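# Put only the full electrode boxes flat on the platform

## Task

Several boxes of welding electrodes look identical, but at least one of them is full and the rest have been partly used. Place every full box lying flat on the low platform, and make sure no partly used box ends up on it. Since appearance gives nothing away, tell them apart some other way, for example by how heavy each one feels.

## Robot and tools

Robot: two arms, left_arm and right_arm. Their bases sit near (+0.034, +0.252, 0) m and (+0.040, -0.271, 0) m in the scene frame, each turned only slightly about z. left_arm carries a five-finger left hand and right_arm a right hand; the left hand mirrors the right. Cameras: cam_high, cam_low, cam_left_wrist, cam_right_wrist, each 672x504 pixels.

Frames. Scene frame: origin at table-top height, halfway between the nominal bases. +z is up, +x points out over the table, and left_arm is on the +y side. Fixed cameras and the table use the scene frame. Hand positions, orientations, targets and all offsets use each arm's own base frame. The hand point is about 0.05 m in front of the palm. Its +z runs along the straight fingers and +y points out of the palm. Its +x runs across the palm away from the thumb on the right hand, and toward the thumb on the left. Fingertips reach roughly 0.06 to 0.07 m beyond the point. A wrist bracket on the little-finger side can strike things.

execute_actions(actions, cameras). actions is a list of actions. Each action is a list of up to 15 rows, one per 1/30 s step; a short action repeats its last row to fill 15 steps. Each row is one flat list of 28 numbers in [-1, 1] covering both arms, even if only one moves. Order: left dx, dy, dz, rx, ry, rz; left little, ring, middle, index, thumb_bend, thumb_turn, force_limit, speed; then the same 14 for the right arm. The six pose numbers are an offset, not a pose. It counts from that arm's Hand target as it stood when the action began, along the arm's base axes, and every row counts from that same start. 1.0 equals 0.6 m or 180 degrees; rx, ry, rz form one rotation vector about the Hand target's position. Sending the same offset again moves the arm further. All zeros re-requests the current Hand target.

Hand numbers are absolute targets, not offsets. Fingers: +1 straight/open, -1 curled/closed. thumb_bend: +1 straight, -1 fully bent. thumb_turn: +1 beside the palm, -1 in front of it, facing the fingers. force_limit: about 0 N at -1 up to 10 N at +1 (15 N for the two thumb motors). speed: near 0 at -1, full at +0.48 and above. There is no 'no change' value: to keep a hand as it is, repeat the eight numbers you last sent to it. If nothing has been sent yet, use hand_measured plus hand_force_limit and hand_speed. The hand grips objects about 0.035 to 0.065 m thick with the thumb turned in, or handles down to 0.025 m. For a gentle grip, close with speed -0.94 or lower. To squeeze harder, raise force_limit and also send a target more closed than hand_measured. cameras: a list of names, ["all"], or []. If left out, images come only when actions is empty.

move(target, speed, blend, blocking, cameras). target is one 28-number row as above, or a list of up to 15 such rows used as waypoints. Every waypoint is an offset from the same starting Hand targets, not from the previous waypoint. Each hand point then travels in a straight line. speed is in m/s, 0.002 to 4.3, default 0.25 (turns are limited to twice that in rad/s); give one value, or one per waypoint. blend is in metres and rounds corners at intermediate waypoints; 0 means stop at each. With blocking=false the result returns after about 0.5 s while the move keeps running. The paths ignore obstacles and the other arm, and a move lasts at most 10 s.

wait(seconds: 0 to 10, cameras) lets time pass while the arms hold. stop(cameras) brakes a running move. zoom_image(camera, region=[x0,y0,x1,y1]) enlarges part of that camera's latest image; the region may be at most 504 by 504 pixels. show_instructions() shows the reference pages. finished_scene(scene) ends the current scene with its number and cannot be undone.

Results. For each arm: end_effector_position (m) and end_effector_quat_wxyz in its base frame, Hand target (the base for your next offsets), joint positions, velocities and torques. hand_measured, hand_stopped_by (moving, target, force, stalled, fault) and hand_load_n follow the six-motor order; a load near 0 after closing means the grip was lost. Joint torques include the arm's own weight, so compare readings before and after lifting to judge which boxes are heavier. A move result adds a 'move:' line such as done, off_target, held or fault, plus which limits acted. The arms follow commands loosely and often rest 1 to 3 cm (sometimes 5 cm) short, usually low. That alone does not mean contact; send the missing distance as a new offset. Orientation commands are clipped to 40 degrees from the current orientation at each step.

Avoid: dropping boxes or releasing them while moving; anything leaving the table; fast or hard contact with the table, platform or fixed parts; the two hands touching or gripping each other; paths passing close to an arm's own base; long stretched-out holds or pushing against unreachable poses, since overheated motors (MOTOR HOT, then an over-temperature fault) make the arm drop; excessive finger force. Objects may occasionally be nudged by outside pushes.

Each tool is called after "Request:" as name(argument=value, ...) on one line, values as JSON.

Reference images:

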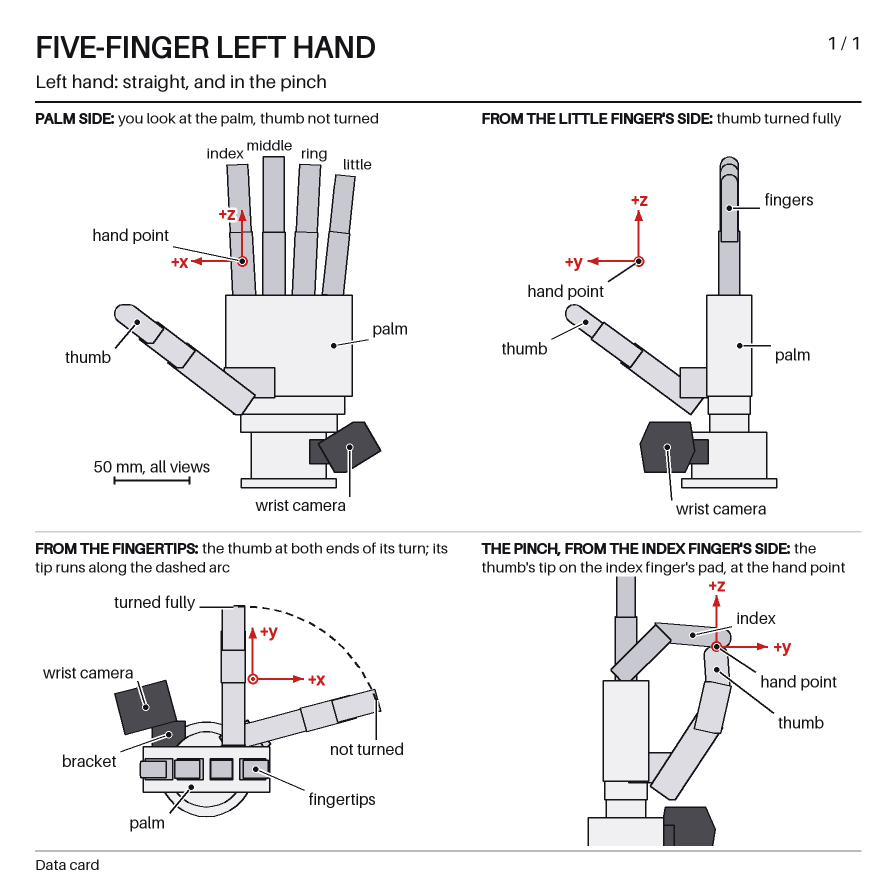

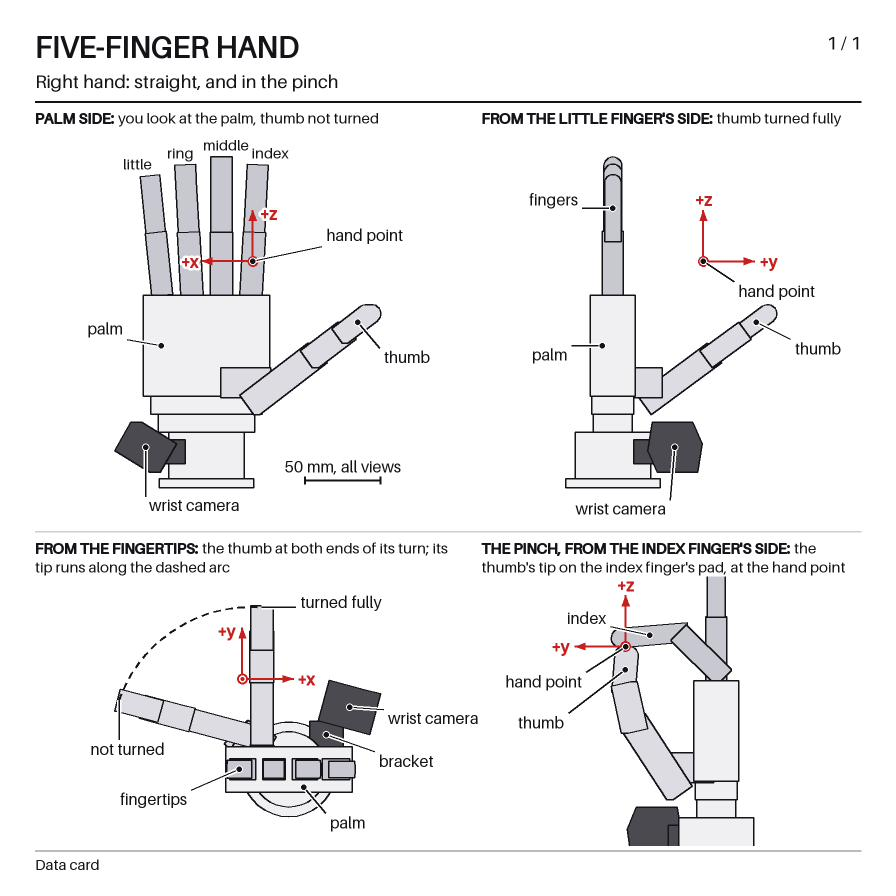

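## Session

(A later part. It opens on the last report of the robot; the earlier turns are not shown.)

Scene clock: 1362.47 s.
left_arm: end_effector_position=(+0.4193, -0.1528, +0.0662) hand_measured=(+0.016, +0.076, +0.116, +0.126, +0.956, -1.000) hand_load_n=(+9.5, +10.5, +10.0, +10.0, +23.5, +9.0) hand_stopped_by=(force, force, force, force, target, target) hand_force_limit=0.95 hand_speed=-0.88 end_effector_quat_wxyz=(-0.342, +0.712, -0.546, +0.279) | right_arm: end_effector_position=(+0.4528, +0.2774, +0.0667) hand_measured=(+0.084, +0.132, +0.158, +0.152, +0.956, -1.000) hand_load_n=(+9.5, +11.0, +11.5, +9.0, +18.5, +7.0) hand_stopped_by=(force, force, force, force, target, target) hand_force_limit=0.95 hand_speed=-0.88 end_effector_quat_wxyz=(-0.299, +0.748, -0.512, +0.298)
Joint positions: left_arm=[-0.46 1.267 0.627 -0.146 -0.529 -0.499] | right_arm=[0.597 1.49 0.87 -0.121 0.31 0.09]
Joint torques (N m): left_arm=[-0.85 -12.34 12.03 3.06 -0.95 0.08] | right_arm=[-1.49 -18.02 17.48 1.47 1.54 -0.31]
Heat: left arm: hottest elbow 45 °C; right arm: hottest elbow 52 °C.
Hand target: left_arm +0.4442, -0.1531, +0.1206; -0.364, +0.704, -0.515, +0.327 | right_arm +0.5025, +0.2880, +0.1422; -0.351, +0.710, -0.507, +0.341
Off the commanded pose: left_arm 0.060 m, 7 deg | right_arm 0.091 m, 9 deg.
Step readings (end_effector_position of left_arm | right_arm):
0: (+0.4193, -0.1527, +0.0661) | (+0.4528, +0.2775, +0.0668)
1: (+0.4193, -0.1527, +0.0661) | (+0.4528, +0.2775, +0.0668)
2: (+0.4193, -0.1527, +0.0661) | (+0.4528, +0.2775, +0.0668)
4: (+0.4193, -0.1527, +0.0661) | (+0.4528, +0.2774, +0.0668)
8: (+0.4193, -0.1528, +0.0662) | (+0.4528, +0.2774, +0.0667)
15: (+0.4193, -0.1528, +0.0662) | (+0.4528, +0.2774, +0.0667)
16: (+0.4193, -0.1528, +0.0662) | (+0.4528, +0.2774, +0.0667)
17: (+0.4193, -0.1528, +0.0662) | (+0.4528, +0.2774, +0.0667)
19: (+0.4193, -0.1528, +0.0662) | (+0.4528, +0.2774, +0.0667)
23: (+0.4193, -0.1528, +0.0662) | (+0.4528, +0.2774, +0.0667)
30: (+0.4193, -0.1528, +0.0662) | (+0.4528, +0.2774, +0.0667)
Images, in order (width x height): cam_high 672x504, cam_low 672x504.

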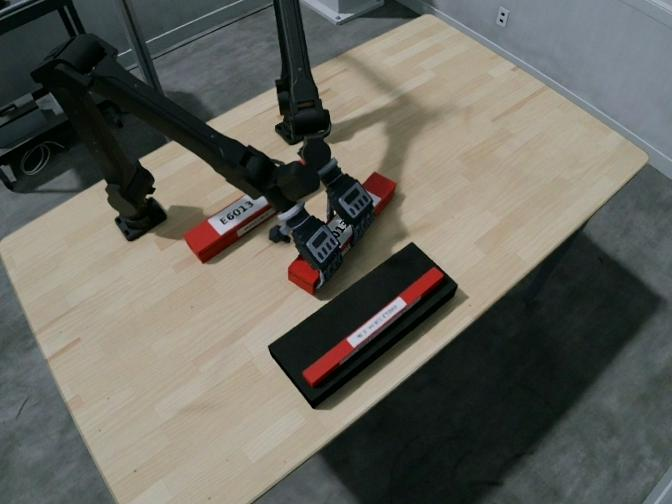

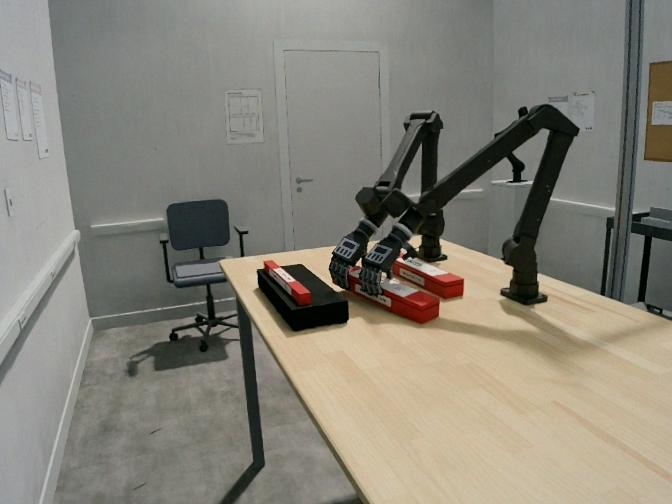

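Request:
move(target=[0.005, 0, 0.022, -0.01, -0.008, 0, -0.25,-0.25,-0.25,-0.25,0.95,-1,0.95,-0.88, 0.008, 0.003, 0.03, -0.01, -0.008, 0, -0.25,-0.25,-0.25,-0.25,0.95,-1,0.95,-0.88], speed=0.04)

Scene clock: 1367.67 s.
left_arm: end_effector_position=(+0.4219, -0.1514, +0.0756) hand_measured=(+0.016, +0.076, +0.116, +0.126, +0.956, -1.000) hand_load_n=(+7.0, +9.5, +10.5, +11.5, +23.5, +11.0) hand_stopped_by=(force, force, force, force, target, target) hand_force_limit=0.95 hand_speed=-0.88 end_effector_quat_wxyz=(-0.338, +0.715, -0.538, +0.291) | right_arm: end_effector_position=(+0.4566, +0.2789, +0.0800) hand_measured=(+0.084, +0.132, +0.158, +0.152, +0.956, -1.000) hand_load_n=(+9.5, +10.0, +10.5, +8.5, +18.0, +7.0) hand_stopped_by=(force, force, force, force, target, target) hand_force_limit=0.95 hand_speed=-0.88 end_effector_quat_wxyz=(-0.292, +0.754, -0.499, +0.313)
Joint positions: left_arm=[-0.447 1.244 0.627 -0.146 -0.512 -0.505] | right_arm=[0.609 1.48 0.898 -0.154 0.338 0.057]
Joint torques (N m): left_arm=[-0.97 -12.28 12.4 3.23 -0.84 0.05] | right_arm=[-1.61 -18.2 18.11 1.57 1.67 -0.27]
Heat: left arm: hottest elbow 45 °C; right arm: hottest elbow 52 °C.
Hand target: left_arm +0.4472, -0.1531, +0.1339; -0.359, +0.705, -0.505, +0.344 | right_arm +0.5073, +0.2899, +0.1603; -0.346, +0.711, -0.497, +0.358
Off the commanded pose: left_arm 0.063 m, 8 deg | right_arm 0.096 m, 9 deg.
move: off_target (left_arm, right_arm)

Request:
move(target=[0.005, 0, 0.022, -0.01, -0.006, 0, -0.25,-0.25,-0.25,-0.25,0.95,-1,0.95,-0.88, 0.008, 0.003, 0.035, -0.01, -0.006, 0, -0.25,-0.25,-0.25,-0.25,0.95,-1,0.95,-0.88], speed=0.04, cameras=["cam_low","cam_high"])

Request:
zoom_image(camera="cam_high", region=[260, 160, 420, 310])

Scene clock: 1371.83 s.
left_arm: end_effector_position=(+0.4244, -0.1500, +0.0860) hand_measured=(+0.016, +0.076, +0.116, +0.126, +0.956, -1.000) hand_load_n=(+6.5, +8.5, +9.5, +12.0, +23.0, +10.5) hand_stopped_by=(force, force, force, force, target, target) hand_force_limit=0.95 hand_speed=-0.88 end_effector_quat_wxyz=(-0.332, +0.719, -0.528, +0.305) | right_arm: end_effector_position=(+0.4600, +0.2803, +0.0956) hand_measured=(+0.084, +0.132, +0.158, +0.152, +0.956, -1.000) hand_load_n=(+9.0, +9.5, +10.0, +8.0, +17.5, +9.5) hand_stopped_by=(force, force, force, force, target, target) hand_force_limit=0.95 hand_speed=-0.88 end_effector_quat_wxyz=(-0.282, +0.759, -0.487, +0.327)
Joint positions: left_arm=[-0.432 1.219 0.627 -0.146 -0.492 -0.515] | right_arm=[0.622 1.469 0.933 -0.201 0.368 0.028]
Joint torques (N m): left_arm=[-1.14 -11.93 13.34 2.97 -0.72 0.04] | right_arm=[-1.67 -18.32 19.06 1.59 1.62 -0.26]
Motor temperatures (°C): left_arm=[30 32 45 31 28 27] | right_arm=[29 35 53 27 27 30]
Heat: left arm: hottest elbow 45 °C; right arm: hottest elbow 53 °C.
Hand target: left_arm +0.4502, -0.1531, +0.1469; -0.353, +0.708, -0.496, +0.358 | right_arm +0.5121, +0.2917, +0.1812; -0.339, +0.713, -0.488, +0.372
Off the commanded pose: left_arm 0.066 m, 8 deg | right_arm 0.101 m, 10 deg.
move: off_target (left_arm, right_arm)
Images, in order (width x height): cam_high 672x504, cam_low 672x504.

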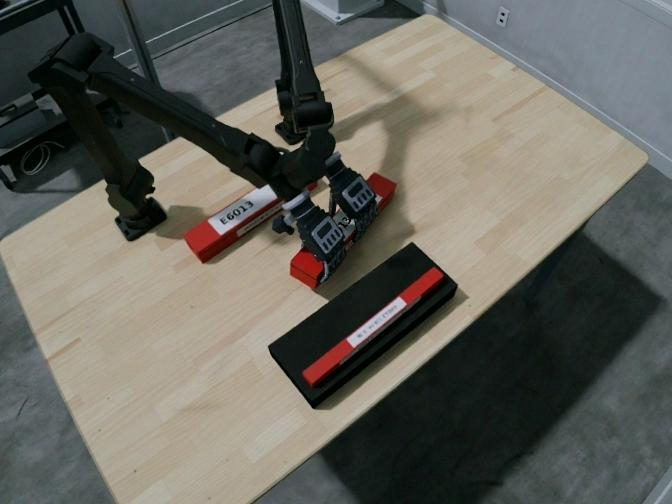

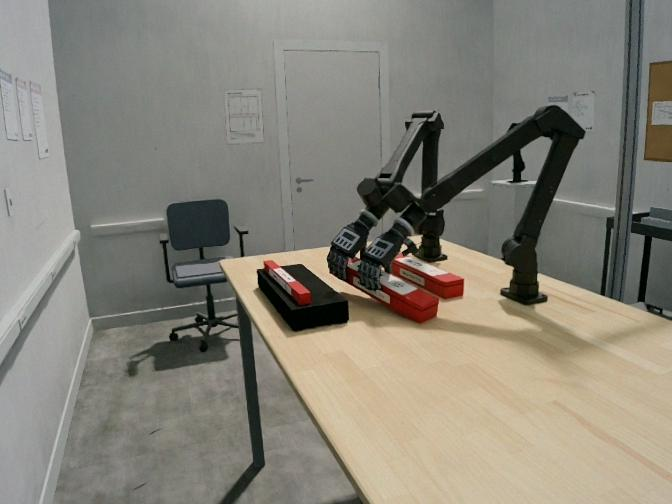

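Scaled by 3.150 from the camera's 672x504 image, which has a finer 960x720 frame.

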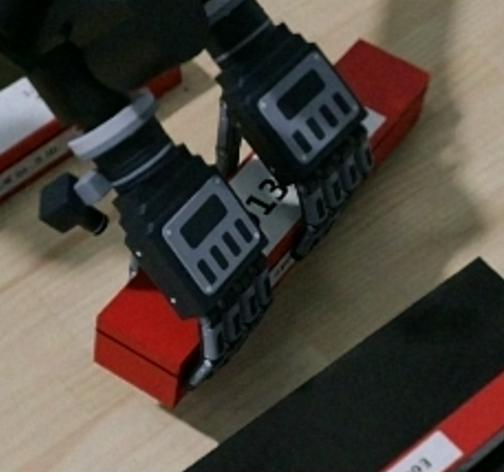

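Request:
move(target=[-0.05, 0, -0.165, 0.045, 0.064, 0, -0.25,-0.25,-0.25,-0.25,0.95,-1,0.95,-0.88, -0.08, -0.018, -0.225, 0.052, 0.069, 0, -0.25,-0.25,-0.25,-0.25,0.95,-1,0.95,-0.88], speed=0.035)

Scene clock: 1395.30 s.
left_arm: end_effector_position=(+0.4154, -0.1504, +0.0508) hand_measured=(+0.016, +0.076, +0.116, +0.126, +0.956, -1.000) hand_load_n=(+8.0, +8.0, +7.0, +8.5, +24.0, +7.5) hand_stopped_by=(force, force, force, force, target, target) hand_force_limit=0.95 hand_speed=-0.88 end_effector_quat_wxyz=(-0.352, +0.708, -0.556, +0.255) | right_arm: end_effector_position=(+0.4502, +0.2811, +0.0468) hand_measured=(+0.084, +0.132, +0.158, +0.152, +0.956, -1.000) hand_load_n=(+7.5, +6.0, +5.0, +4.5, +14.5, +7.0) hand_stopped_by=(force, force, force, force, target, target) hand_force_limit=0.95 hand_speed=-0.88 end_effector_quat_wxyz=(-0.330, +0.739, -0.530, +0.253)
Joint positions: left_arm=[-0.476 1.305 0.627 -0.15 -0.565 -0.49] | right_arm=[0.56 1.519 0.83 -0.043 0.201 0.144]
Joint torques (N m): left_arm=[-2.32 -5.54 10.03 1.48 -0.51 -0.28] | right_arm=[-1.38 -11.81 9.4 2.33 0.01 0.32]
Motor temperatures (°C): left_arm=[30 33 46 31 28 27] | right_arm=[29 35 59 27 28 30]
Heat: left arm: hottest elbow 46 °C; right arm: hottest elbow 59 °C.
Hand target: left_arm +0.4203, -0.1532, +0.0481; -0.350, +0.713, -0.553, +0.250 | right_arm +0.4640, +0.2808, +0.0462; -0.341, +0.719, -0.550, +0.252
Off the commanded pose: left_arm 0.006 m, 1 deg | right_arm 0.014 m, 3 deg.
move: off_target (right_arm)

Request:
move(target=[[0, 0, 0.0, 0, 0, 0, 0.7,0.7,0.7,0.7,0.95,-1,0.7,-0.2, 0, 0, 0, 0, 0, 0, -0.25,-0.25,-0.25,-0.25,0.95,-1,0.95,-0.88],[0, 0, 0.15, 0, 0, 0, 0.7,0.7,0.7,0.7,0.95,-1,0.7,-0.2, 0, 0, 0, 0, 0, 0, -0.25,-0.25,-0.25,-0.25,0.95,-1,0.95,-0.88],[-0.05, 0.25, 0.2, 0, 0, 0, 0.7,0.7,0.7,0.7,0.95,-1,0.7,-0.2, 0, 0, 0, 0, 0, 0, -0.25,-0.25,-0.25,-0.25,0.95,-1,0.95,-0.88]], speed=0.12)

Scene clock: 1406.40 s.
left_arm: end_effector_position=(+0.3962, -0.0037, +0.1717) hand_measured=(+0.700, +0.700, +0.700, +0.700, +0.950, -1.000) hand_load_n=(+0.0, +0.0, +0.0, +0.0, +0.0, +0.0) hand_stopped_by=(target, target, target, target, target, target) hand_force_limit=0.70 hand_speed=-0.20 end_effector_quat_wxyz=(-0.354, +0.714, -0.547, +0.256) | right_arm: end_effector_position=(+0.4516, +0.2813, +0.0464) hand_measured=(+0.084, +0.132, +0.158, +0.152, +0.956, -1.000) hand_load_n=(+7.5, +6.0, +5.0, +4.5, +14.5, +7.5) hand_stopped_by=(force, force, force, force, target, target) hand_force_limit=0.95 hand_speed=-0.88 end_effector_quat_wxyz=(-0.331, +0.738, -0.530, +0.254)
Joint positions: left_arm=[-0.03 0.927 0.697 -0.462 -0.251 -0.176] | right_arm=[0.559 1.522 0.83 -0.036 0.2 0.144]
Joint torques (N m): left_arm=[-2.02 -4.48 9.63 1.62 0.04 -0.03] | right_arm=[-1.44 -12.04 9.4 2.09 0.02 0.32]
Motor temperatures (°C): left_arm=[30 33 46 31 28 27] | right_arm=[29 34 55 27 27 30]
Heat: left arm: hottest elbow 46 °C; right arm: hottest elbow 55 °C.
Hand target: left_arm +0.3903, -0.0033, +0.1681; -0.350, +0.713, -0.553, +0.250 | right_arm +0.4640, +0.2808, +0.0462; -0.341, +0.719, -0.550, +0.252
Off the commanded pose: left_arm 0.007 m, 1 deg | right_arm 0.012 m, 3 deg.
move: off_target (right_arm)

Request:
move(target=[0, 0, 0, 0, 0, 0, 0.7,0.7,0.7,0.7,0.95,-1,0.7,-0.2, 0.048, -0.207, 0, 0, 0, -0.0867, -0.25,-0.25,-0.25,-0.25,0.95,-1,0.95,-0.88], speed=0.06, cameras=["cam_high","cam_left_wrist"])

Scene clock: 1412.17 s.
left_arm: end_effector_position=(+0.3961, -0.0036, +0.1717) hand_measured=(+0.700, +0.700, +0.700, +0.700, +0.950, -1.000) hand_load_n=(+0.0, +0.0, +0.0, +0.0, +0.0, +0.5) hand_stopped_by=(target, target, target, target, target, target) hand_force_limit=0.70 hand_speed=-0.20 end_effector_quat_wxyz=(-0.354, +0.714, -0.547, +0.256) | right_arm: end_effector_position=(+0.4823, +0.1888, +0.0470) hand_measured=(+0.084, +0.132, +0.158, +0.152, +0.956, -1.000) hand_load_n=(+10.5, +7.0, +3.0, +1.5, +13.5, +7.5) hand_stopped_by=(force, force, force, force, target, target) hand_force_limit=0.95 hand_speed=-0.88 end_effector_quat_wxyz=(-0.316, +0.668, -0.611, +0.282)
Joint positions: left_arm=[-0.03 0.927 0.697 -0.462 -0.251 -0.175] | right_arm=[0.372 1.482 0.777 -0.008 0.206 0.188]
Joint torques (N m): left_arm=[-2.02 -4.37 9.63 1.61 0.05 -0.01] | right_arm=[-4.25 -13.16 7.82 1.17 1.42 0.21]
Heat: left arm: hottest elbow 46 °C; right arm: hottest elbow 53 °C.
Hand target: left_arm +0.3903, -0.0033, +0.1681; -0.350, +0.713, -0.553, +0.250 | right_arm +0.4929, +0.1566, +0.0462; -0.304, +0.638, -0.643, +0.296
Off the commanded pose: left_arm 0.007 m, 1 deg | right_arm 0.034 m, 6 deg.
move: off_target (right_arm)
camera_calibration:
cam_left_wrist: T_world_to_cam=[[0.614269, -0.135226, 0.777423, -0.383538], [-0.334633, -0.936872, 0.101445, 0.108092], [0.714629, -0.322466, -0.620743, -0.0624123], [0, 0, 0, 1]] pos_world=[0.316368, 0.0292787, 0.248464]
Images, in order (width x height): cam_high 672x504, cam_left_wrist 672x504.

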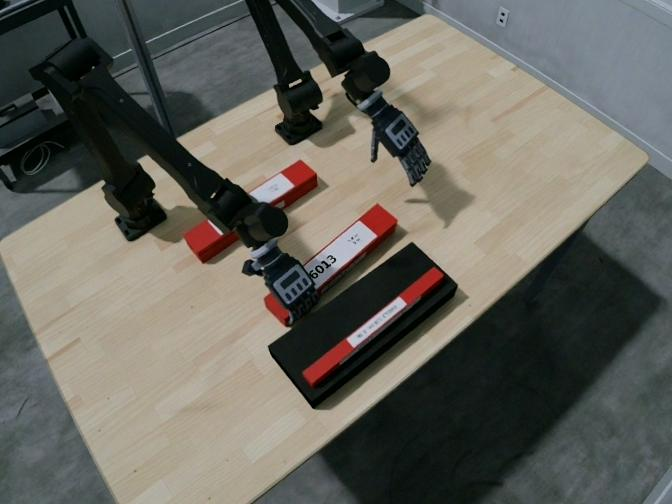

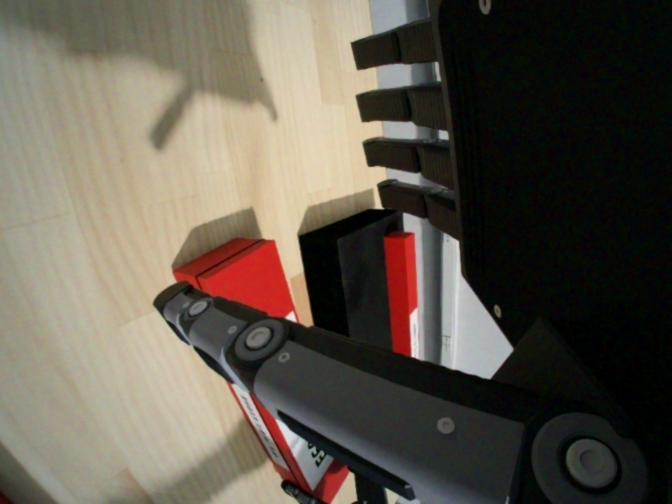

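Request:
move(target=[0, 0, 0, 0, 0, 0, 0.7,0.7,0.7,0.7,0.95,-1,0.7,-0.2, 0.0, -0.03, 0, 0, 0, -0.03, -0.25,-0.25,-0.25,-0.25,0.95,-1,0.95,-0.88], speed=0.06, cameras=["cam_high","cam_left_wrist"])

Scene clock: 1415.33 s.
left_arm: end_effector_position=(+0.3961, -0.0036, +0.1717) hand_measured=(+0.700, +0.700, +0.700, +0.700, +0.950, -1.000) hand_load_n=(+0.0, +0.0, +0.0, +0.0, +0.5, +0.0) hand_stopped_by=(target, target, target, target, target, target) hand_force_limit=0.70 hand_speed=-0.20 end_effector_quat_wxyz=(-0.354, +0.714, -0.547, +0.256) | right_arm: end_effector_position=(+0.4838, +0.1736, +0.0468) hand_measured=(+0.084, +0.132, +0.158, +0.152, +0.956, -1.000) hand_load_n=(+11.5, +7.0, +2.5, +1.0, +14.5, +5.5) hand_stopped_by=(force, force, force, force, target, target) hand_force_limit=0.95 hand_speed=-0.88 end_effector_quat_wxyz=(-0.307, +0.641, -0.637, +0.297)
Joint positions: left_arm=[-0.03 0.927 0.697 -0.462 -0.251 -0.175] | right_arm=[0.36 1.472 0.763 -0.008 0.261 0.235]
Joint torques (N m): left_arm=[-2.02 -4.54 9.63 1.63 0.04 0] | right_arm=[-4.54 -13.04 8.05 0.62 1.64 0.28]
Heat: left arm: hottest elbow 46 °C; right arm: hottest elbow 52 °C.
Hand target: left_arm +0.3903, -0.0033, +0.1681; -0.350, +0.713, -0.553, +0.250 | right_arm +0.4929, +0.1386, +0.0461; -0.290, +0.607, -0.672, +0.310
Off the commanded pose: left_arm 0.007 m, 1 deg | right_arm 0.036 m, 6 deg.
move: off_target (right_arm)
camera_calibration:
cam_left_wrist: T_world_to_cam=[[0.614269, -0.135226, 0.777423, -0.383538], [-0.334633, -0.936872, 0.101445, 0.108092], [0.714629, -0.322466, -0.620743, -0.0624123], [0, 0, 0, 1]] pos_world=[0.316368, 0.0292787, 0.248464]
Images, in order (width x height): cam_high 672x504, cam_left_wrist 672x504.

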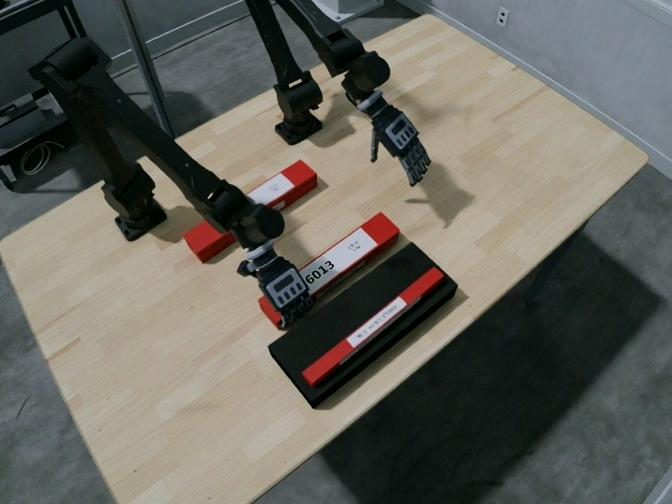

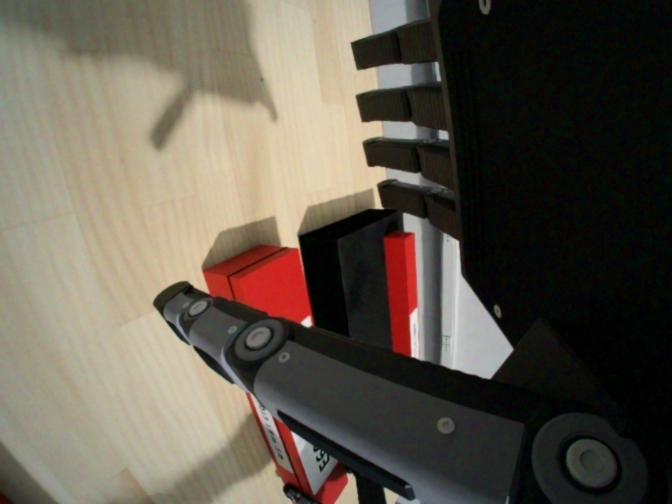

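Request:
zoom_image(camera="cam_left_wrist", region=[180, 190, 440, 370])

Request:
zoom_image(camera="cam_high", region=[240, 190, 440, 360])

Scaled by 1.938 from the camera's 672x504 image, which has a finer 960x720 frame.

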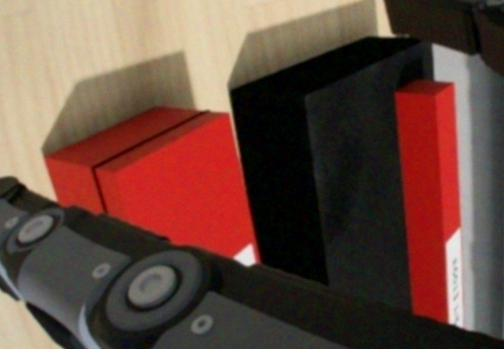

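Scaled by 2.520 from the camera's 672x504 image, which has a finer 960x720 frame.

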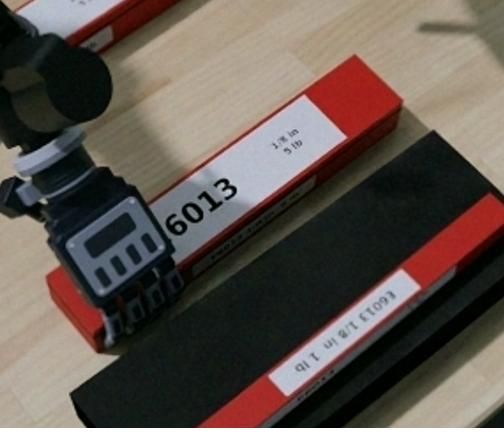

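Request:
move(target=[0, 0, 0, 0, 0, 0, 0.7,0.7,0.7,0.7,0.95,-1,0.7,-0.2, -0.045, -0.042, 0, 0, 0, 0, -0.25,-0.25,-0.25,-0.25,0.95,-1,0.95,-0.88], speed=0.06, cameras=["cam_left_wrist"])

Request:
zoom_image(camera="cam_left_wrist", region=[180, 190, 440, 370])

Scene clock: 1438.07 s.
left_arm: end_effector_position=(+0.3961, -0.0036, +0.1717) hand_measured=(+0.700, +0.700, +0.700, +0.700, +0.950, -1.000) hand_load_n=(+0.0, +0.0, +0.0, +0.0, +0.0, +0.0) hand_stopped_by=(target, target, target, target, target, target) hand_force_limit=0.70 hand_speed=-0.20 end_effector_quat_wxyz=(-0.354, +0.714, -0.547, +0.256) | right_arm: end_effector_position=(+0.4665, +0.1354, +0.0467) hand_measured=(+0.084, +0.132, +0.158, +0.152, +0.956, -1.000) hand_load_n=(+7.0, +5.5, +5.0, +5.5, +12.0, +10.5) hand_stopped_by=(force, force, force, force, target, target) hand_force_limit=0.95 hand_speed=-0.88 end_effector_quat_wxyz=(-0.301, +0.619, -0.660, +0.302)
Joint positions: left_arm=[-0.03 0.927 0.697 -0.462 -0.251 -0.175] | right_arm=[0.294 1.401 0.686 -0.001 0.25 0.243]
Joint torques (N m): left_arm=[-2.02 -4.48 9.63 1.63 0.04 -0.01] | right_arm=[-2.9 -12.51 7.3 0.84 0.6 -0.1]
Motor temperatures (°C): left_arm=[30 32 46 31 27 27] | right_arm=[29 34 48 27 28 30]
Heat: left arm: hottest elbow 46 °C; right arm: hottest elbow 48 °C.
Hand target: left_arm +0.3903, -0.0033, +0.1681; -0.350, +0.713, -0.553, +0.250 | right_arm +0.4659, +0.1135, +0.0462; -0.290, +0.607, -0.672, +0.310
Off the commanded pose: left_arm 0.007 m, 1 deg | right_arm 0.022 m, 3 deg.
move: off_target (right_arm)
camera_calibration:
cam_left_wrist: T_world_to_cam=[[0.614269, -0.135226, 0.777423, -0.383538], [-0.334633, -0.936872, 0.101445, 0.108092], [0.714629, -0.322466, -0.620743, -0.0624123], [0, 0, 0, 1]] pos_world=[0.316368, 0.0292787, 0.248464]
Images, in order (width x height): cam_left_wrist 672x504.

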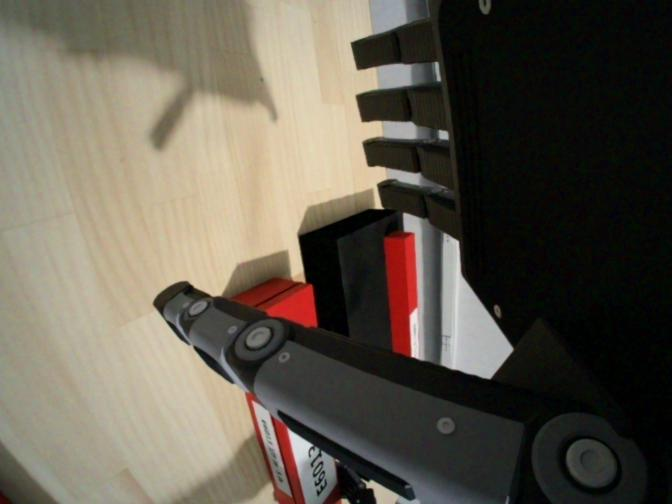

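Scaled by 1.938 from the camera's 672x504 image, which has a finer 960x720 frame.

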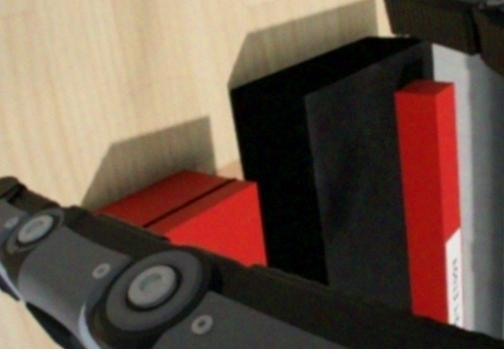

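Request:
move(target=[0, 0, 0, 0, 0, 0, 0.7,0.7,0.7,0.7,0.95,-1,0.7,-0.2, -0.02, 0.09, 0, 0, 0, 0.05, -0.25,-0.25,-0.25,-0.25,0.95,-1,0.95,-0.88], speed=0.06, cameras=["cam_left_wrist", "cam_high"])

Request:
zoom_image(camera="cam_left_wrist", region=[180, 190, 440, 370])

Scene clock: 1444.07 s.
left_arm: end_effector_position=(+0.3961, -0.0036, +0.1717) hand_measured=(+0.700, +0.700, +0.700, +0.700, +0.950, -1.000) hand_load_n=(+0.0, +0.0, +0.0, +0.0, +0.0, +0.0) hand_stopped_by=(target, target, target, target, target, target) hand_force_limit=0.70 hand_speed=-0.20 end_effector_quat_wxyz=(-0.354, +0.714, -0.547, +0.256) | right_arm: end_effector_position=(+0.4647, +0.1401, +0.0466) hand_measured=(+0.084, +0.132, +0.158, +0.152, +0.956, -1.000) hand_load_n=(+2.0, +3.5, +7.0, +10.0, +10.5, +9.5) hand_stopped_by=(force, force, force, force, target, target) hand_force_limit=0.95 hand_speed=-0.88 end_effector_quat_wxyz=(-0.300, +0.633, -0.646, +0.304)
Joint positions: left_arm=[-0.03 0.927 0.697 -0.462 -0.251 -0.175] | right_arm=[0.306 1.401 0.686 0.002 0.248 0.213]
Joint torques (N m): left_arm=[-2.02 -4.42 9.63 1.62 0.04 0.01] | right_arm=[3.6 -11.75 7.94 1.13 -1.31 -0.19]
Heat: left arm: hottest elbow 46 °C; right arm: hottest elbow 47 °C.
Hand target: left_arm +0.3903, -0.0033, +0.1681; -0.350, +0.713, -0.553, +0.250 | right_arm +0.4539, +0.1675, +0.0462; -0.313, +0.657, -0.623, +0.286
Off the commanded pose: left_arm 0.007 m, 1 deg | right_arm 0.029 m, 5 deg.
move: off_target (right_arm)
camera_calibration:
cam_left_wrist: T_world_to_cam=[[0.614269, -0.135226, 0.777423, -0.383538], [-0.334633, -0.936872, 0.101445, 0.108092], [0.714629, -0.322466, -0.620743, -0.0624123], [0, 0, 0, 1]] pos_world=[0.316368, 0.0292787, 0.248464]
Images, in order (width x height): cam_high 672x504, cam_left_wrist 672x504.

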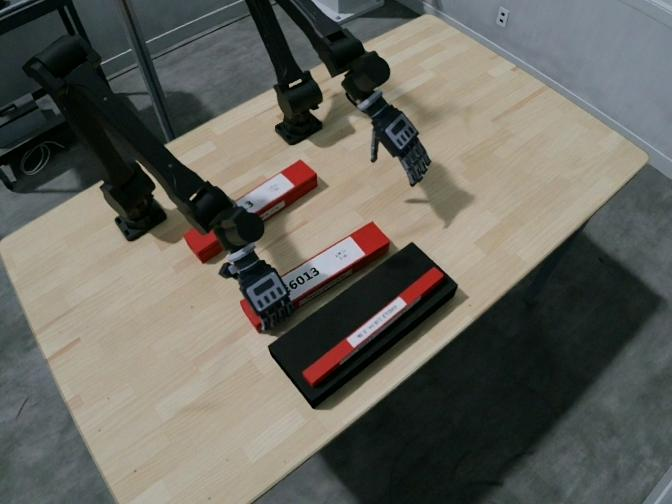

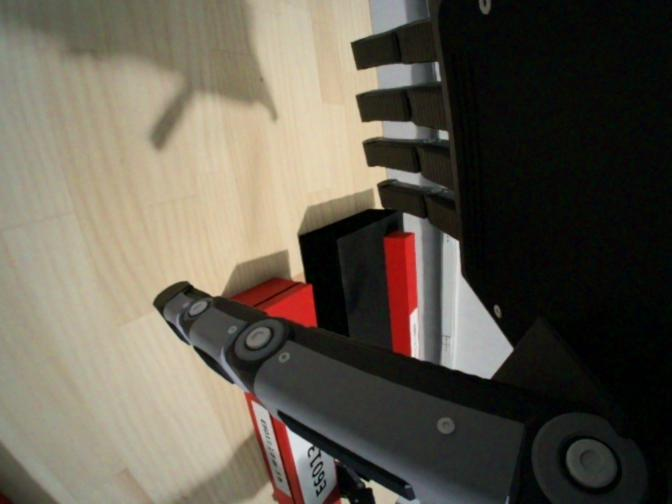

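Scaled by 1.938 from the camera's 672x504 image, which has a finer 960x720 frame.

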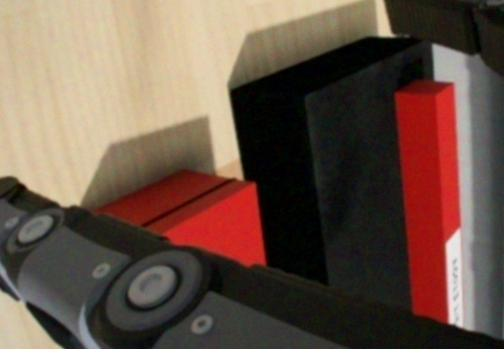

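Request:
move(target=[0, 0, 0, 0, 0, 0, 0.7,0.7,0.7,0.7,0.95,-1,0.7,-0.2, -0.02, 0.04, 0, 0, 0, 0.02, -0.25,-0.25,-0.25,-0.25,0.95,-1,0.95,-0.88], speed=0.06, cameras=["cam_left_wrist"])

Request:
zoom_image(camera="cam_left_wrist", region=[180, 190, 440, 370])

Scene clock: 1449.23 s.
left_arm: end_effector_position=(+0.3961, -0.0036, +0.1717) hand_measured=(+0.700, +0.700, +0.700, +0.700, +0.950, -1.000) hand_load_n=(+0.0, +0.0, +0.0, +0.0, +0.0, +0.0) hand_stopped_by=(target, target, target, target, target, target) hand_force_limit=0.70 hand_speed=-0.20 end_effector_quat_wxyz=(-0.354, +0.714, -0.547, +0.256) | right_arm: end_effector_position=(+0.4564, +0.1618, +0.0457) hand_measured=(+0.084, +0.132, +0.158, +0.152, +0.956, -1.000) hand_load_n=(+0.5, +2.5, +7.0, +11.5, +10.0, +8.0) hand_stopped_by=(force, force, force, force, target, target) hand_force_limit=0.95 hand_speed=-0.88 end_effector_quat_wxyz=(-0.306, +0.651, -0.627, +0.299)
Joint positions: left_arm=[-0.03 0.927 0.697 -0.462 -0.251 -0.175] | right_arm=[0.356 1.401 0.683 0.005 0.249 0.203]
Joint torques (N m): left_arm=[-1.9 -4.48 9.62 1.61 0.04 -0.01] | right_arm=[3.9 -12.22 7.65 1.1 -1.7 -0.16]
Heat: left arm: hottest elbow 45 °C; right arm: hottest elbow 47 °C.
Hand target: left_arm +0.3903, -0.0033, +0.1681; -0.350, +0.713, -0.553, +0.250 | right_arm +0.4419, +0.1915, +0.0462; -0.322, +0.677, -0.602, +0.276
Off the commanded pose: left_arm 0.007 m, 1 deg | right_arm 0.033 m, 5 deg.
move: off_target (right_arm)
camera_calibration:
cam_left_wrist: T_world_to_cam=[[0.614269, -0.135226, 0.777423, -0.383538], [-0.334633, -0.936872, 0.101445, 0.108092], [0.714629, -0.322466, -0.620743, -0.0624123], [0, 0, 0, 1]] pos_world=[0.316368, 0.0292787, 0.248464]
Images, in order (width x height): cam_left_wrist 672x504.

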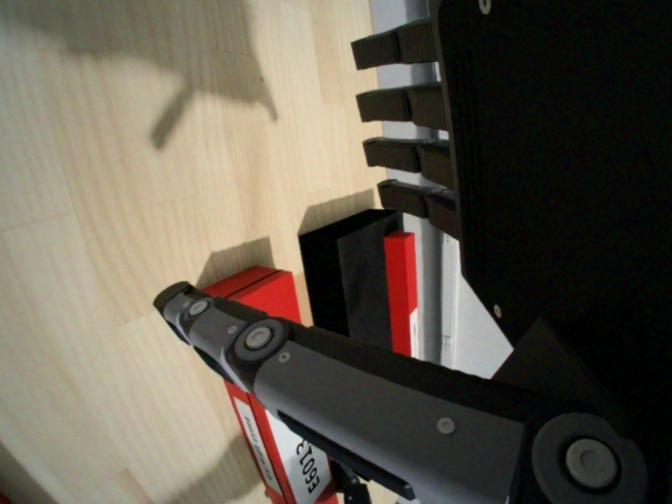

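Scaled by 1.938 from the camera's 672x504 image, which has a finer 960x720 frame.

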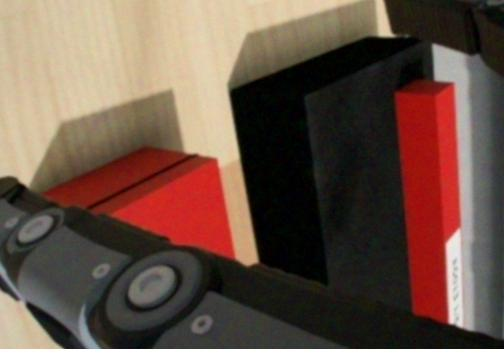

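Request:
move(target=[[0.115, -0.246, -0.08, 0, 0, -0.07, 0.7,0.7,0.7,0.7,0.95,-1,0.7,-0.2, 0.031, -0.0525, -0.005, 0, 0, -0.024, -0.25,-0.25,-0.25,-0.25,0.95,-1,0.95,-0.88],[0.115, -0.246, -0.14, 0, 0, -0.07, 0.7,0.7,0.7,0.7,0.95,-1,0.7,-0.2, 0.031, -0.0525, -0.005, 0, 0, -0.024, 0.7,0.7,0.7,0.7,0.95,-1,0.7,-0.2],[0.115, -0.246, -0.18, 0, 0, -0.07, 0.7,0.7,0.7,0.7,0.95,-1,0.7,-0.2, 0.031, -0.0525, -0.015, 0, 0, -0.024, 0.7,0.7,0.7,0.7,0.95,-1,0.7,-0.2]], speed=[0.12,0.1,0.05], cameras=["cam_left_wrist","cam_right_wrist"])

Scene clock: 1464.90 s.
left_arm: end_effector_position=(+0.4604, -0.1499, +0.0727) hand_measured=(+0.700, +0.700, +0.700, +0.700, +0.950, -1.000) hand_load_n=(+0.0, +0.0, +0.0, +0.0, +1.0, -0.5) hand_stopped_by=(target, target, target, target, target, target) hand_force_limit=0.70 hand_speed=-0.20 end_effector_quat_wxyz=(-0.323, +0.645, -0.628, +0.291) | right_arm: end_effector_position=(+0.4561, +0.1621, +0.0396) hand_measured=(+0.700, +0.700, +0.700, +0.700, +0.950, -1.000) hand_load_n=(+0.0, +0.0, +0.0, +0.0, +0.5, +0.0) hand_stopped_by=(target, target, target, target, target, target) hand_force_limit=0.70 hand_speed=-0.20 end_effector_quat_wxyz=(-0.310, +0.655, -0.628, +0.285)
Joint positions: left_arm=[-0.357 1.345 0.717 -0.088 -0.328 -0.234] | right_arm=[0.341 1.415 0.682 0.012 0.212 0.204]
Joint torques (N m): left_arm=[-2.37 -6.65 7.58 3.34 -0.28 -0.18] | right_arm=[-0.56 -10.4 8.25 1.95 0.09 -0.14]
Heat: left arm: hottest elbow 45 °C; right arm: hottest elbow 46 °C.
Hand target: left_arm +0.4592, -0.1509, +0.0600; -0.321, +0.648, -0.628, +0.287 | right_arm +0.4604, +0.1599, +0.0372; -0.311, +0.654, -0.627, +0.288
Off the commanded pose: left_arm 0.013 m, 1 deg | right_arm 0.005 m, 0 deg.
move: off_target (left_arm)
camera_calibration:
cam_left_wrist: T_world_to_cam=[[0.570693, -0.279801, 0.772024, -0.367102], [-0.540656, -0.835656, 0.0967994, 0.112965], [0.618062, -0.472642, -0.628179, -0.194395], [0, 0, 0, 1]] pos_world=[0.390726, -0.100195, 0.150362]
cam_right_wrist: T_world_to_cam=[[-0.584692, -0.273262, -0.763847, 0.346353], [-0.548551, 0.826858, 0.124088, 0.117411], [0.597685, 0.491563, -0.633355, -0.214984], [0, 0, 0, 1]] pos_world=[0.395408, 0.103241, 0.11383]
Images, in order (width x height): cam_left_wrist 672x504, cam_right_wrist 672x504.

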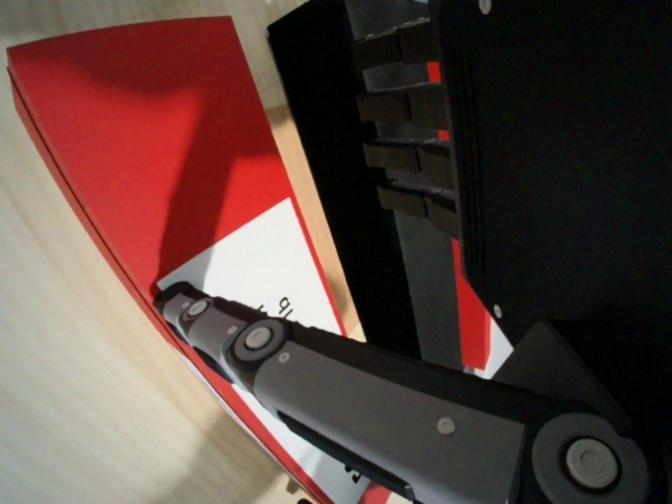

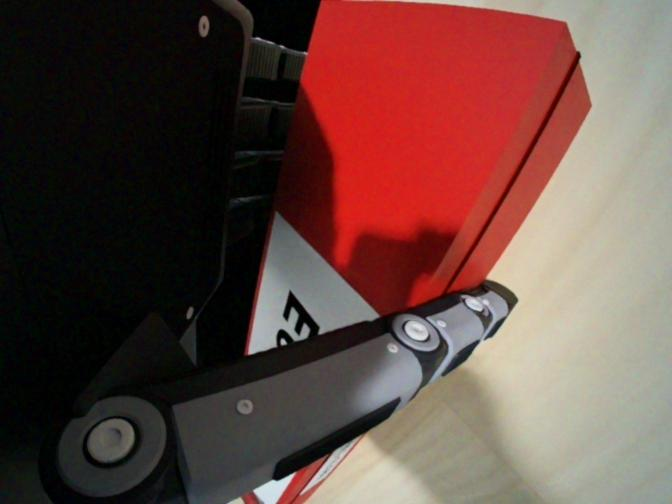

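Request:
move(target=[-0.02, 0, 0.07, 0, 0, 0, 0.7,0.7,0.7,0.7,0.95,-1,0.7,-0.2, 0, 0, 0, 0, 0, 0, 0.7,0.7,0.7,0.7,0.95,-1,0.7,-0.2], speed=0.08, cameras=["cam_left_wrist","cam_high"])

Request:
zoom_image(camera="cam_left_wrist", region=[0, 20, 330, 300])

Scene clock: 1470.53 s.
left_arm: end_effector_position=(+0.4417, -0.1449, +0.0911) hand_measured=(+0.700, +0.700, +0.700, +0.700, +0.950, -1.000) hand_load_n=(-0.5, +0.0, +0.0, +0.0, +0.0, +0.0) hand_stopped_by=(target, target, target, target, target, target) hand_force_limit=0.70 hand_speed=-0.20 end_effector_quat_wxyz=(-0.320, +0.648, -0.632, +0.280) | right_arm: end_effector_position=(+0.4561, +0.1621, +0.0396) hand_measured=(+0.700, +0.700, +0.700, +0.700, +0.950, -1.000) hand_load_n=(+0.0, +0.0, +0.0, +0.0, +0.5, +0.0) hand_stopped_by=(target, target, target, target, target, target) hand_force_limit=0.70 hand_speed=-0.20 end_effector_quat_wxyz=(-0.310, +0.655, -0.628, +0.285)
Joint positions: left_arm=[-0.364 1.266 0.717 -0.194 -0.336 -0.241] | right_arm=[0.341 1.415 0.682 0.012 0.212 0.204]
Joint velocities: left_arm=[-0.005 -0.015 -0.002 0.007 -0.154 0.007] | right_arm=[within noise]
Joint torques (N m): left_arm=[-2.96 -8 11.15 1.57 -0.3 -0.18] | right_arm=[-0.56 -10.4 8.27 1.95 0.1 -0.14]
Heat: left arm: hottest elbow 45 °C; right arm: hottest elbow 45 °C.
Hand target: left_arm +0.4472, -0.1508, +0.1020; -0.321, +0.648, -0.628, +0.287 | right_arm +0.4604, +0.1599, +0.0372; -0.311, +0.654, -0.627, +0.288
Off the commanded pose: left_arm 0.014 m, 1 deg | right_arm 0.005 m, 0 deg.
move: off_target (left_arm)
camera_calibration:
cam_left_wrist: T_world_to_cam=[[0.588958, -0.285165, 0.756181, -0.376646], [-0.535512, -0.83848, 0.100888, 0.102201], [0.605273, -0.464362, -0.646539, -0.160439], [0, 0, 0, 1]] pos_world=[0.373668, -0.0962147, 0.170771]
Images, in order (width x height): cam_high 672x504, cam_left_wrist 672x504.

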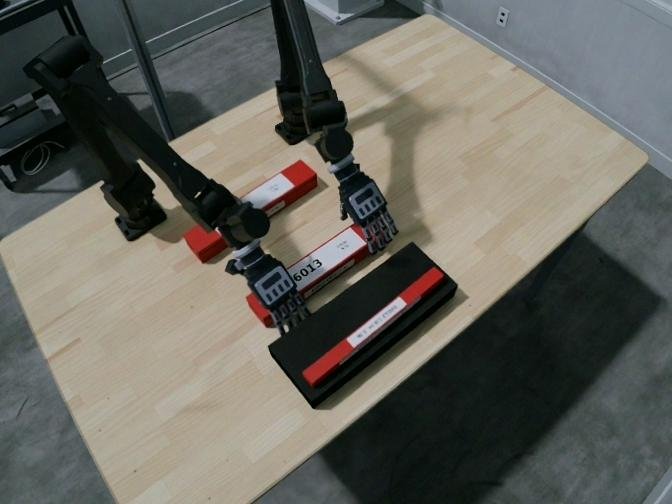

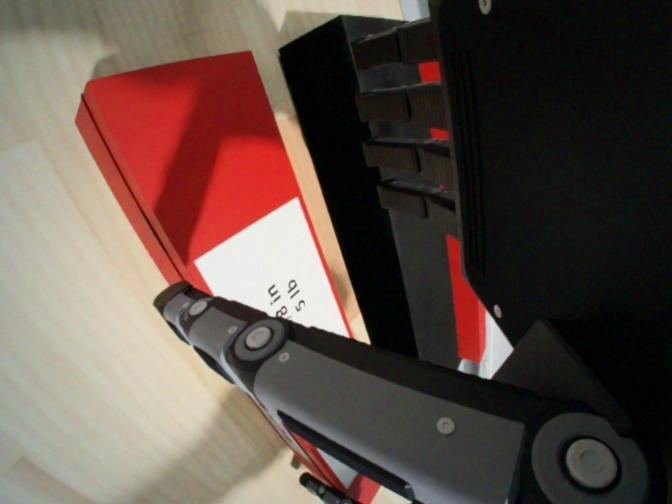

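Scaled by 1.527 from the camera's 672x504 image, which has a finer 960x720 frame.

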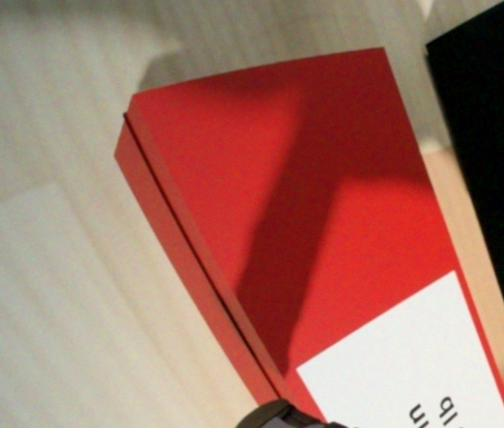

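Request:
move(target=[[0.003, 0.008, -0.09, 0, 0, -0.014, 0.7,0.7,0.7,0.7,0.95,-1,0.7,-0.2, 0.002, 0, 0.002, 0, 0, -0.028, 0.7,0.7,0.7,0.7,0.95,-1,0.7,-0.2]], speed=[0.06], cameras=["cam_left_wrist","cam_right_wrist"])

Scene clock: 1495.10 s.
left_arm: end_effector_position=(+0.4461, -0.1486, +0.0516) hand_measured=(+0.700, +0.700, +0.700, +0.700, +0.950, -1.000) hand_load_n=(+0.0, +0.0, +0.0, +0.0, +0.0, +0.5) hand_stopped_by=(target, target, target, target, target, target) hand_force_limit=0.70 hand_speed=-0.20 end_effector_quat_wxyz=(-0.312, +0.636, -0.642, +0.292) | right_arm: end_effector_position=(+0.4584, +0.1576, +0.0401) hand_measured=(+0.700, +0.700, +0.700, +0.700, +0.950, -1.000) hand_load_n=(+0.0, +0.0, +0.0, +0.0, +1.0, +0.0) hand_stopped_by=(target, target, target, target, target, target) hand_force_limit=0.70 hand_speed=-0.20 end_effector_quat_wxyz=(-0.300, +0.628, -0.651, +0.303)
Joint positions: left_arm=[-0.352 1.353 0.661 -0.032 -0.29 -0.211] | right_arm=[0.358 1.415 0.681 0.008 0.291 0.262]
Joint torques (N m): left_arm=[-1.44 -7.47 7.91 3.38 0.01 -0.01] | right_arm=[0.26 -10.23 9.24 1.05 0.39 0.04]
Heat: left arm: hottest elbow 44 °C; right arm: hottest elbow 45 °C.
Hand target: left_arm +0.4492, -0.1460, +0.0482; -0.314, +0.634, -0.642, +0.294 | right_arm +0.4618, +0.1600, +0.0386; -0.299, +0.625, -0.655, +0.302
Off the commanded pose: left_arm 0.005 m, 0 deg | right_arm 0.004 m, 1 deg.
move: done
camera_calibration:
cam_left_wrist: T_world_to_cam=[[0.572202, -0.299589, 0.763434, -0.345416], [-0.570302, -0.814319, 0.107891, 0.124151], [0.589356, -0.497124, -0.636811, -0.188648], [0, 0, 0, 1]] pos_world=[0.379633, -0.0961655, 0.130175]
cam_right_wrist: T_world_to_cam=[[-0.595672, -0.230612, -0.769411, 0.345294], [-0.481408, 0.869291, 0.112154, 0.0853746], [0.642978, 0.437208, -0.628831, -0.226172], [0, 0, 0, 1]] pos_world=[0.392206, 0.104298, 0.113874]
Images, in order (width x height): cam_left_wrist 672x504, cam_right_wrist 672x504.

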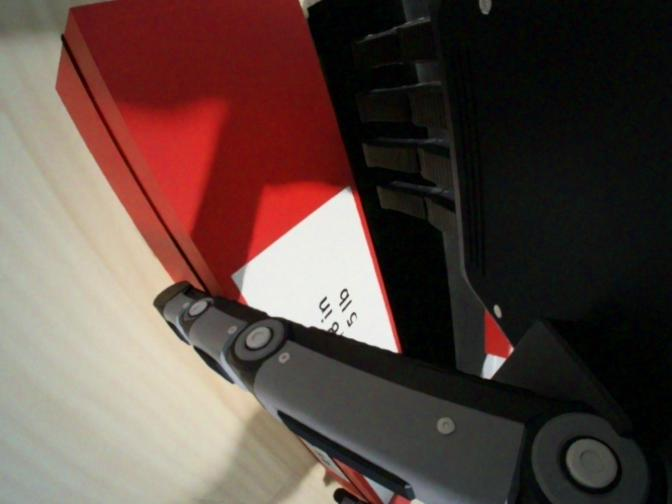

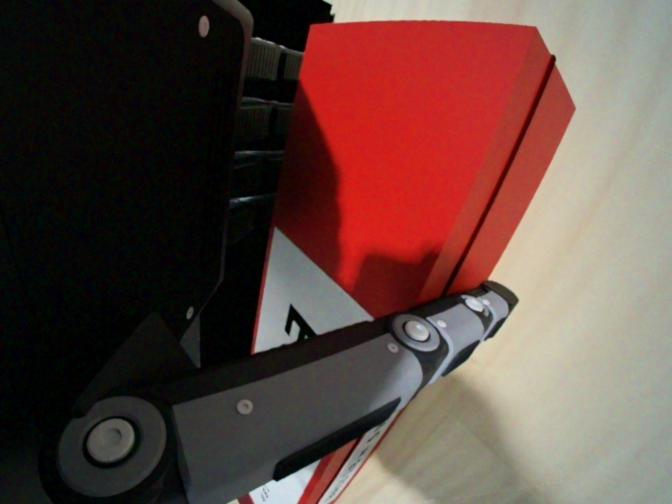

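Request:
move(target=[[-0.018, 0, 0.0, 0, 0, 0, 0.7,0.7,0.7,0.7,0.95,-1,0.7,-0.2, 0.0, 0, 0.0, 0, 0, 0, 0.7,0.7,0.7,0.7,0.95,-1,0.7,-0.2],[-0.018, 0, -0.015, 0, 0, 0, 0.7,0.7,0.7,0.7,0.95,-1,0.7,-0.2, 0.0, 0, 0.002, 0, 0, 0, 0.7,0.7,0.7,0.7,0.95,-1,0.7,-0.2]], speed=[0.06,0.05], cameras=["cam_left_wrist","cam_low"])

Scene clock: 1500.67 s.
left_arm: end_effector_position=(+0.4366, -0.1451, +0.0416) hand_measured=(+0.700, +0.700, +0.700, +0.700, +0.950, -1.000) hand_load_n=(+0.0, +0.0, +0.0, +0.0, +0.0, +0.0) hand_stopped_by=(target, target, target, target, target, target) hand_force_limit=0.70 hand_speed=-0.20 end_effector_quat_wxyz=(-0.311, +0.636, -0.643, +0.291) | right_arm: end_effector_position=(+0.4581, +0.1575, +0.0399) hand_measured=(+0.700, +0.700, +0.700, +0.700, +0.950, -1.000) hand_load_n=(+0.0, +0.0, +0.0, +0.0, +1.0, +0.0) hand_stopped_by=(target, target, target, target, target, target) hand_force_limit=0.70 hand_speed=-0.20 end_effector_quat_wxyz=(-0.299, +0.628, -0.652, +0.303)
Joint positions: left_arm=[-0.352 1.35 0.626 -0.003 -0.29 -0.21] | right_arm=[0.358 1.415 0.681 0.006 0.292 0.264]
Joint torques (N m): left_arm=[-2.32 -7.36 7.6 3.36 -0.28 -0.07] | right_arm=[0.26 -10.46 9.35 0.95 0.37 0.02]
Heat: left arm: hottest elbow 44 °C; right arm: hottest elbow 45 °C.
Hand target: left_arm +0.4383, -0.1460, +0.0391; -0.314, +0.634, -0.642, +0.294 | right_arm +0.4618, +0.1600, +0.0398; -0.299, +0.625, -0.655, +0.302
Off the commanded pose: left_arm 0.003 m, 1 deg | right_arm 0.004 m, 0 deg.
move: done
camera_calibration:
cam_left_wrist: T_world_to_cam=[[0.574606, -0.300816, 0.761143, -0.332461], [-0.570099, -0.814376, 0.108528, 0.122564], [0.587209, -0.496288, -0.63944, -0.186527], [0, 0, 0, 1]] pos_world=[0.370438, -0.092768, 0.120476]
Images, in order (width x height): cam_low 672x504, cam_left_wrist 672x504.

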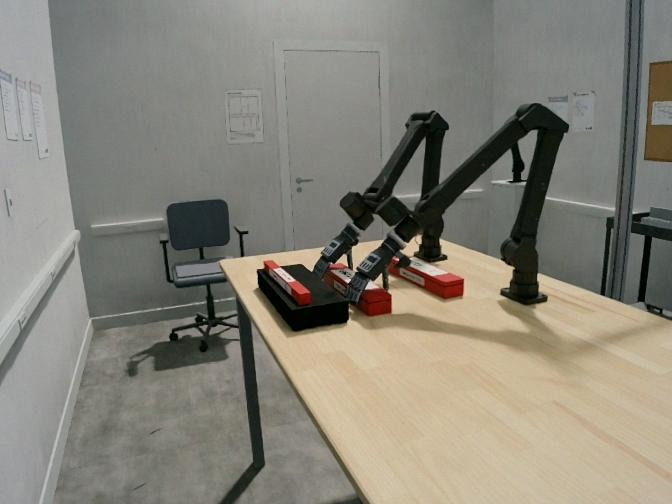

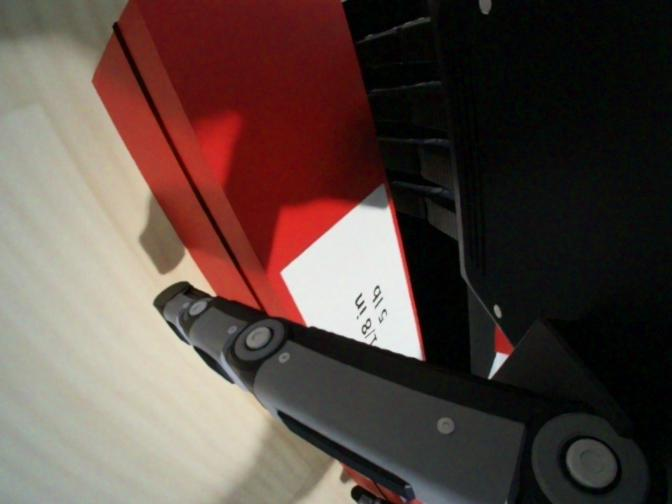

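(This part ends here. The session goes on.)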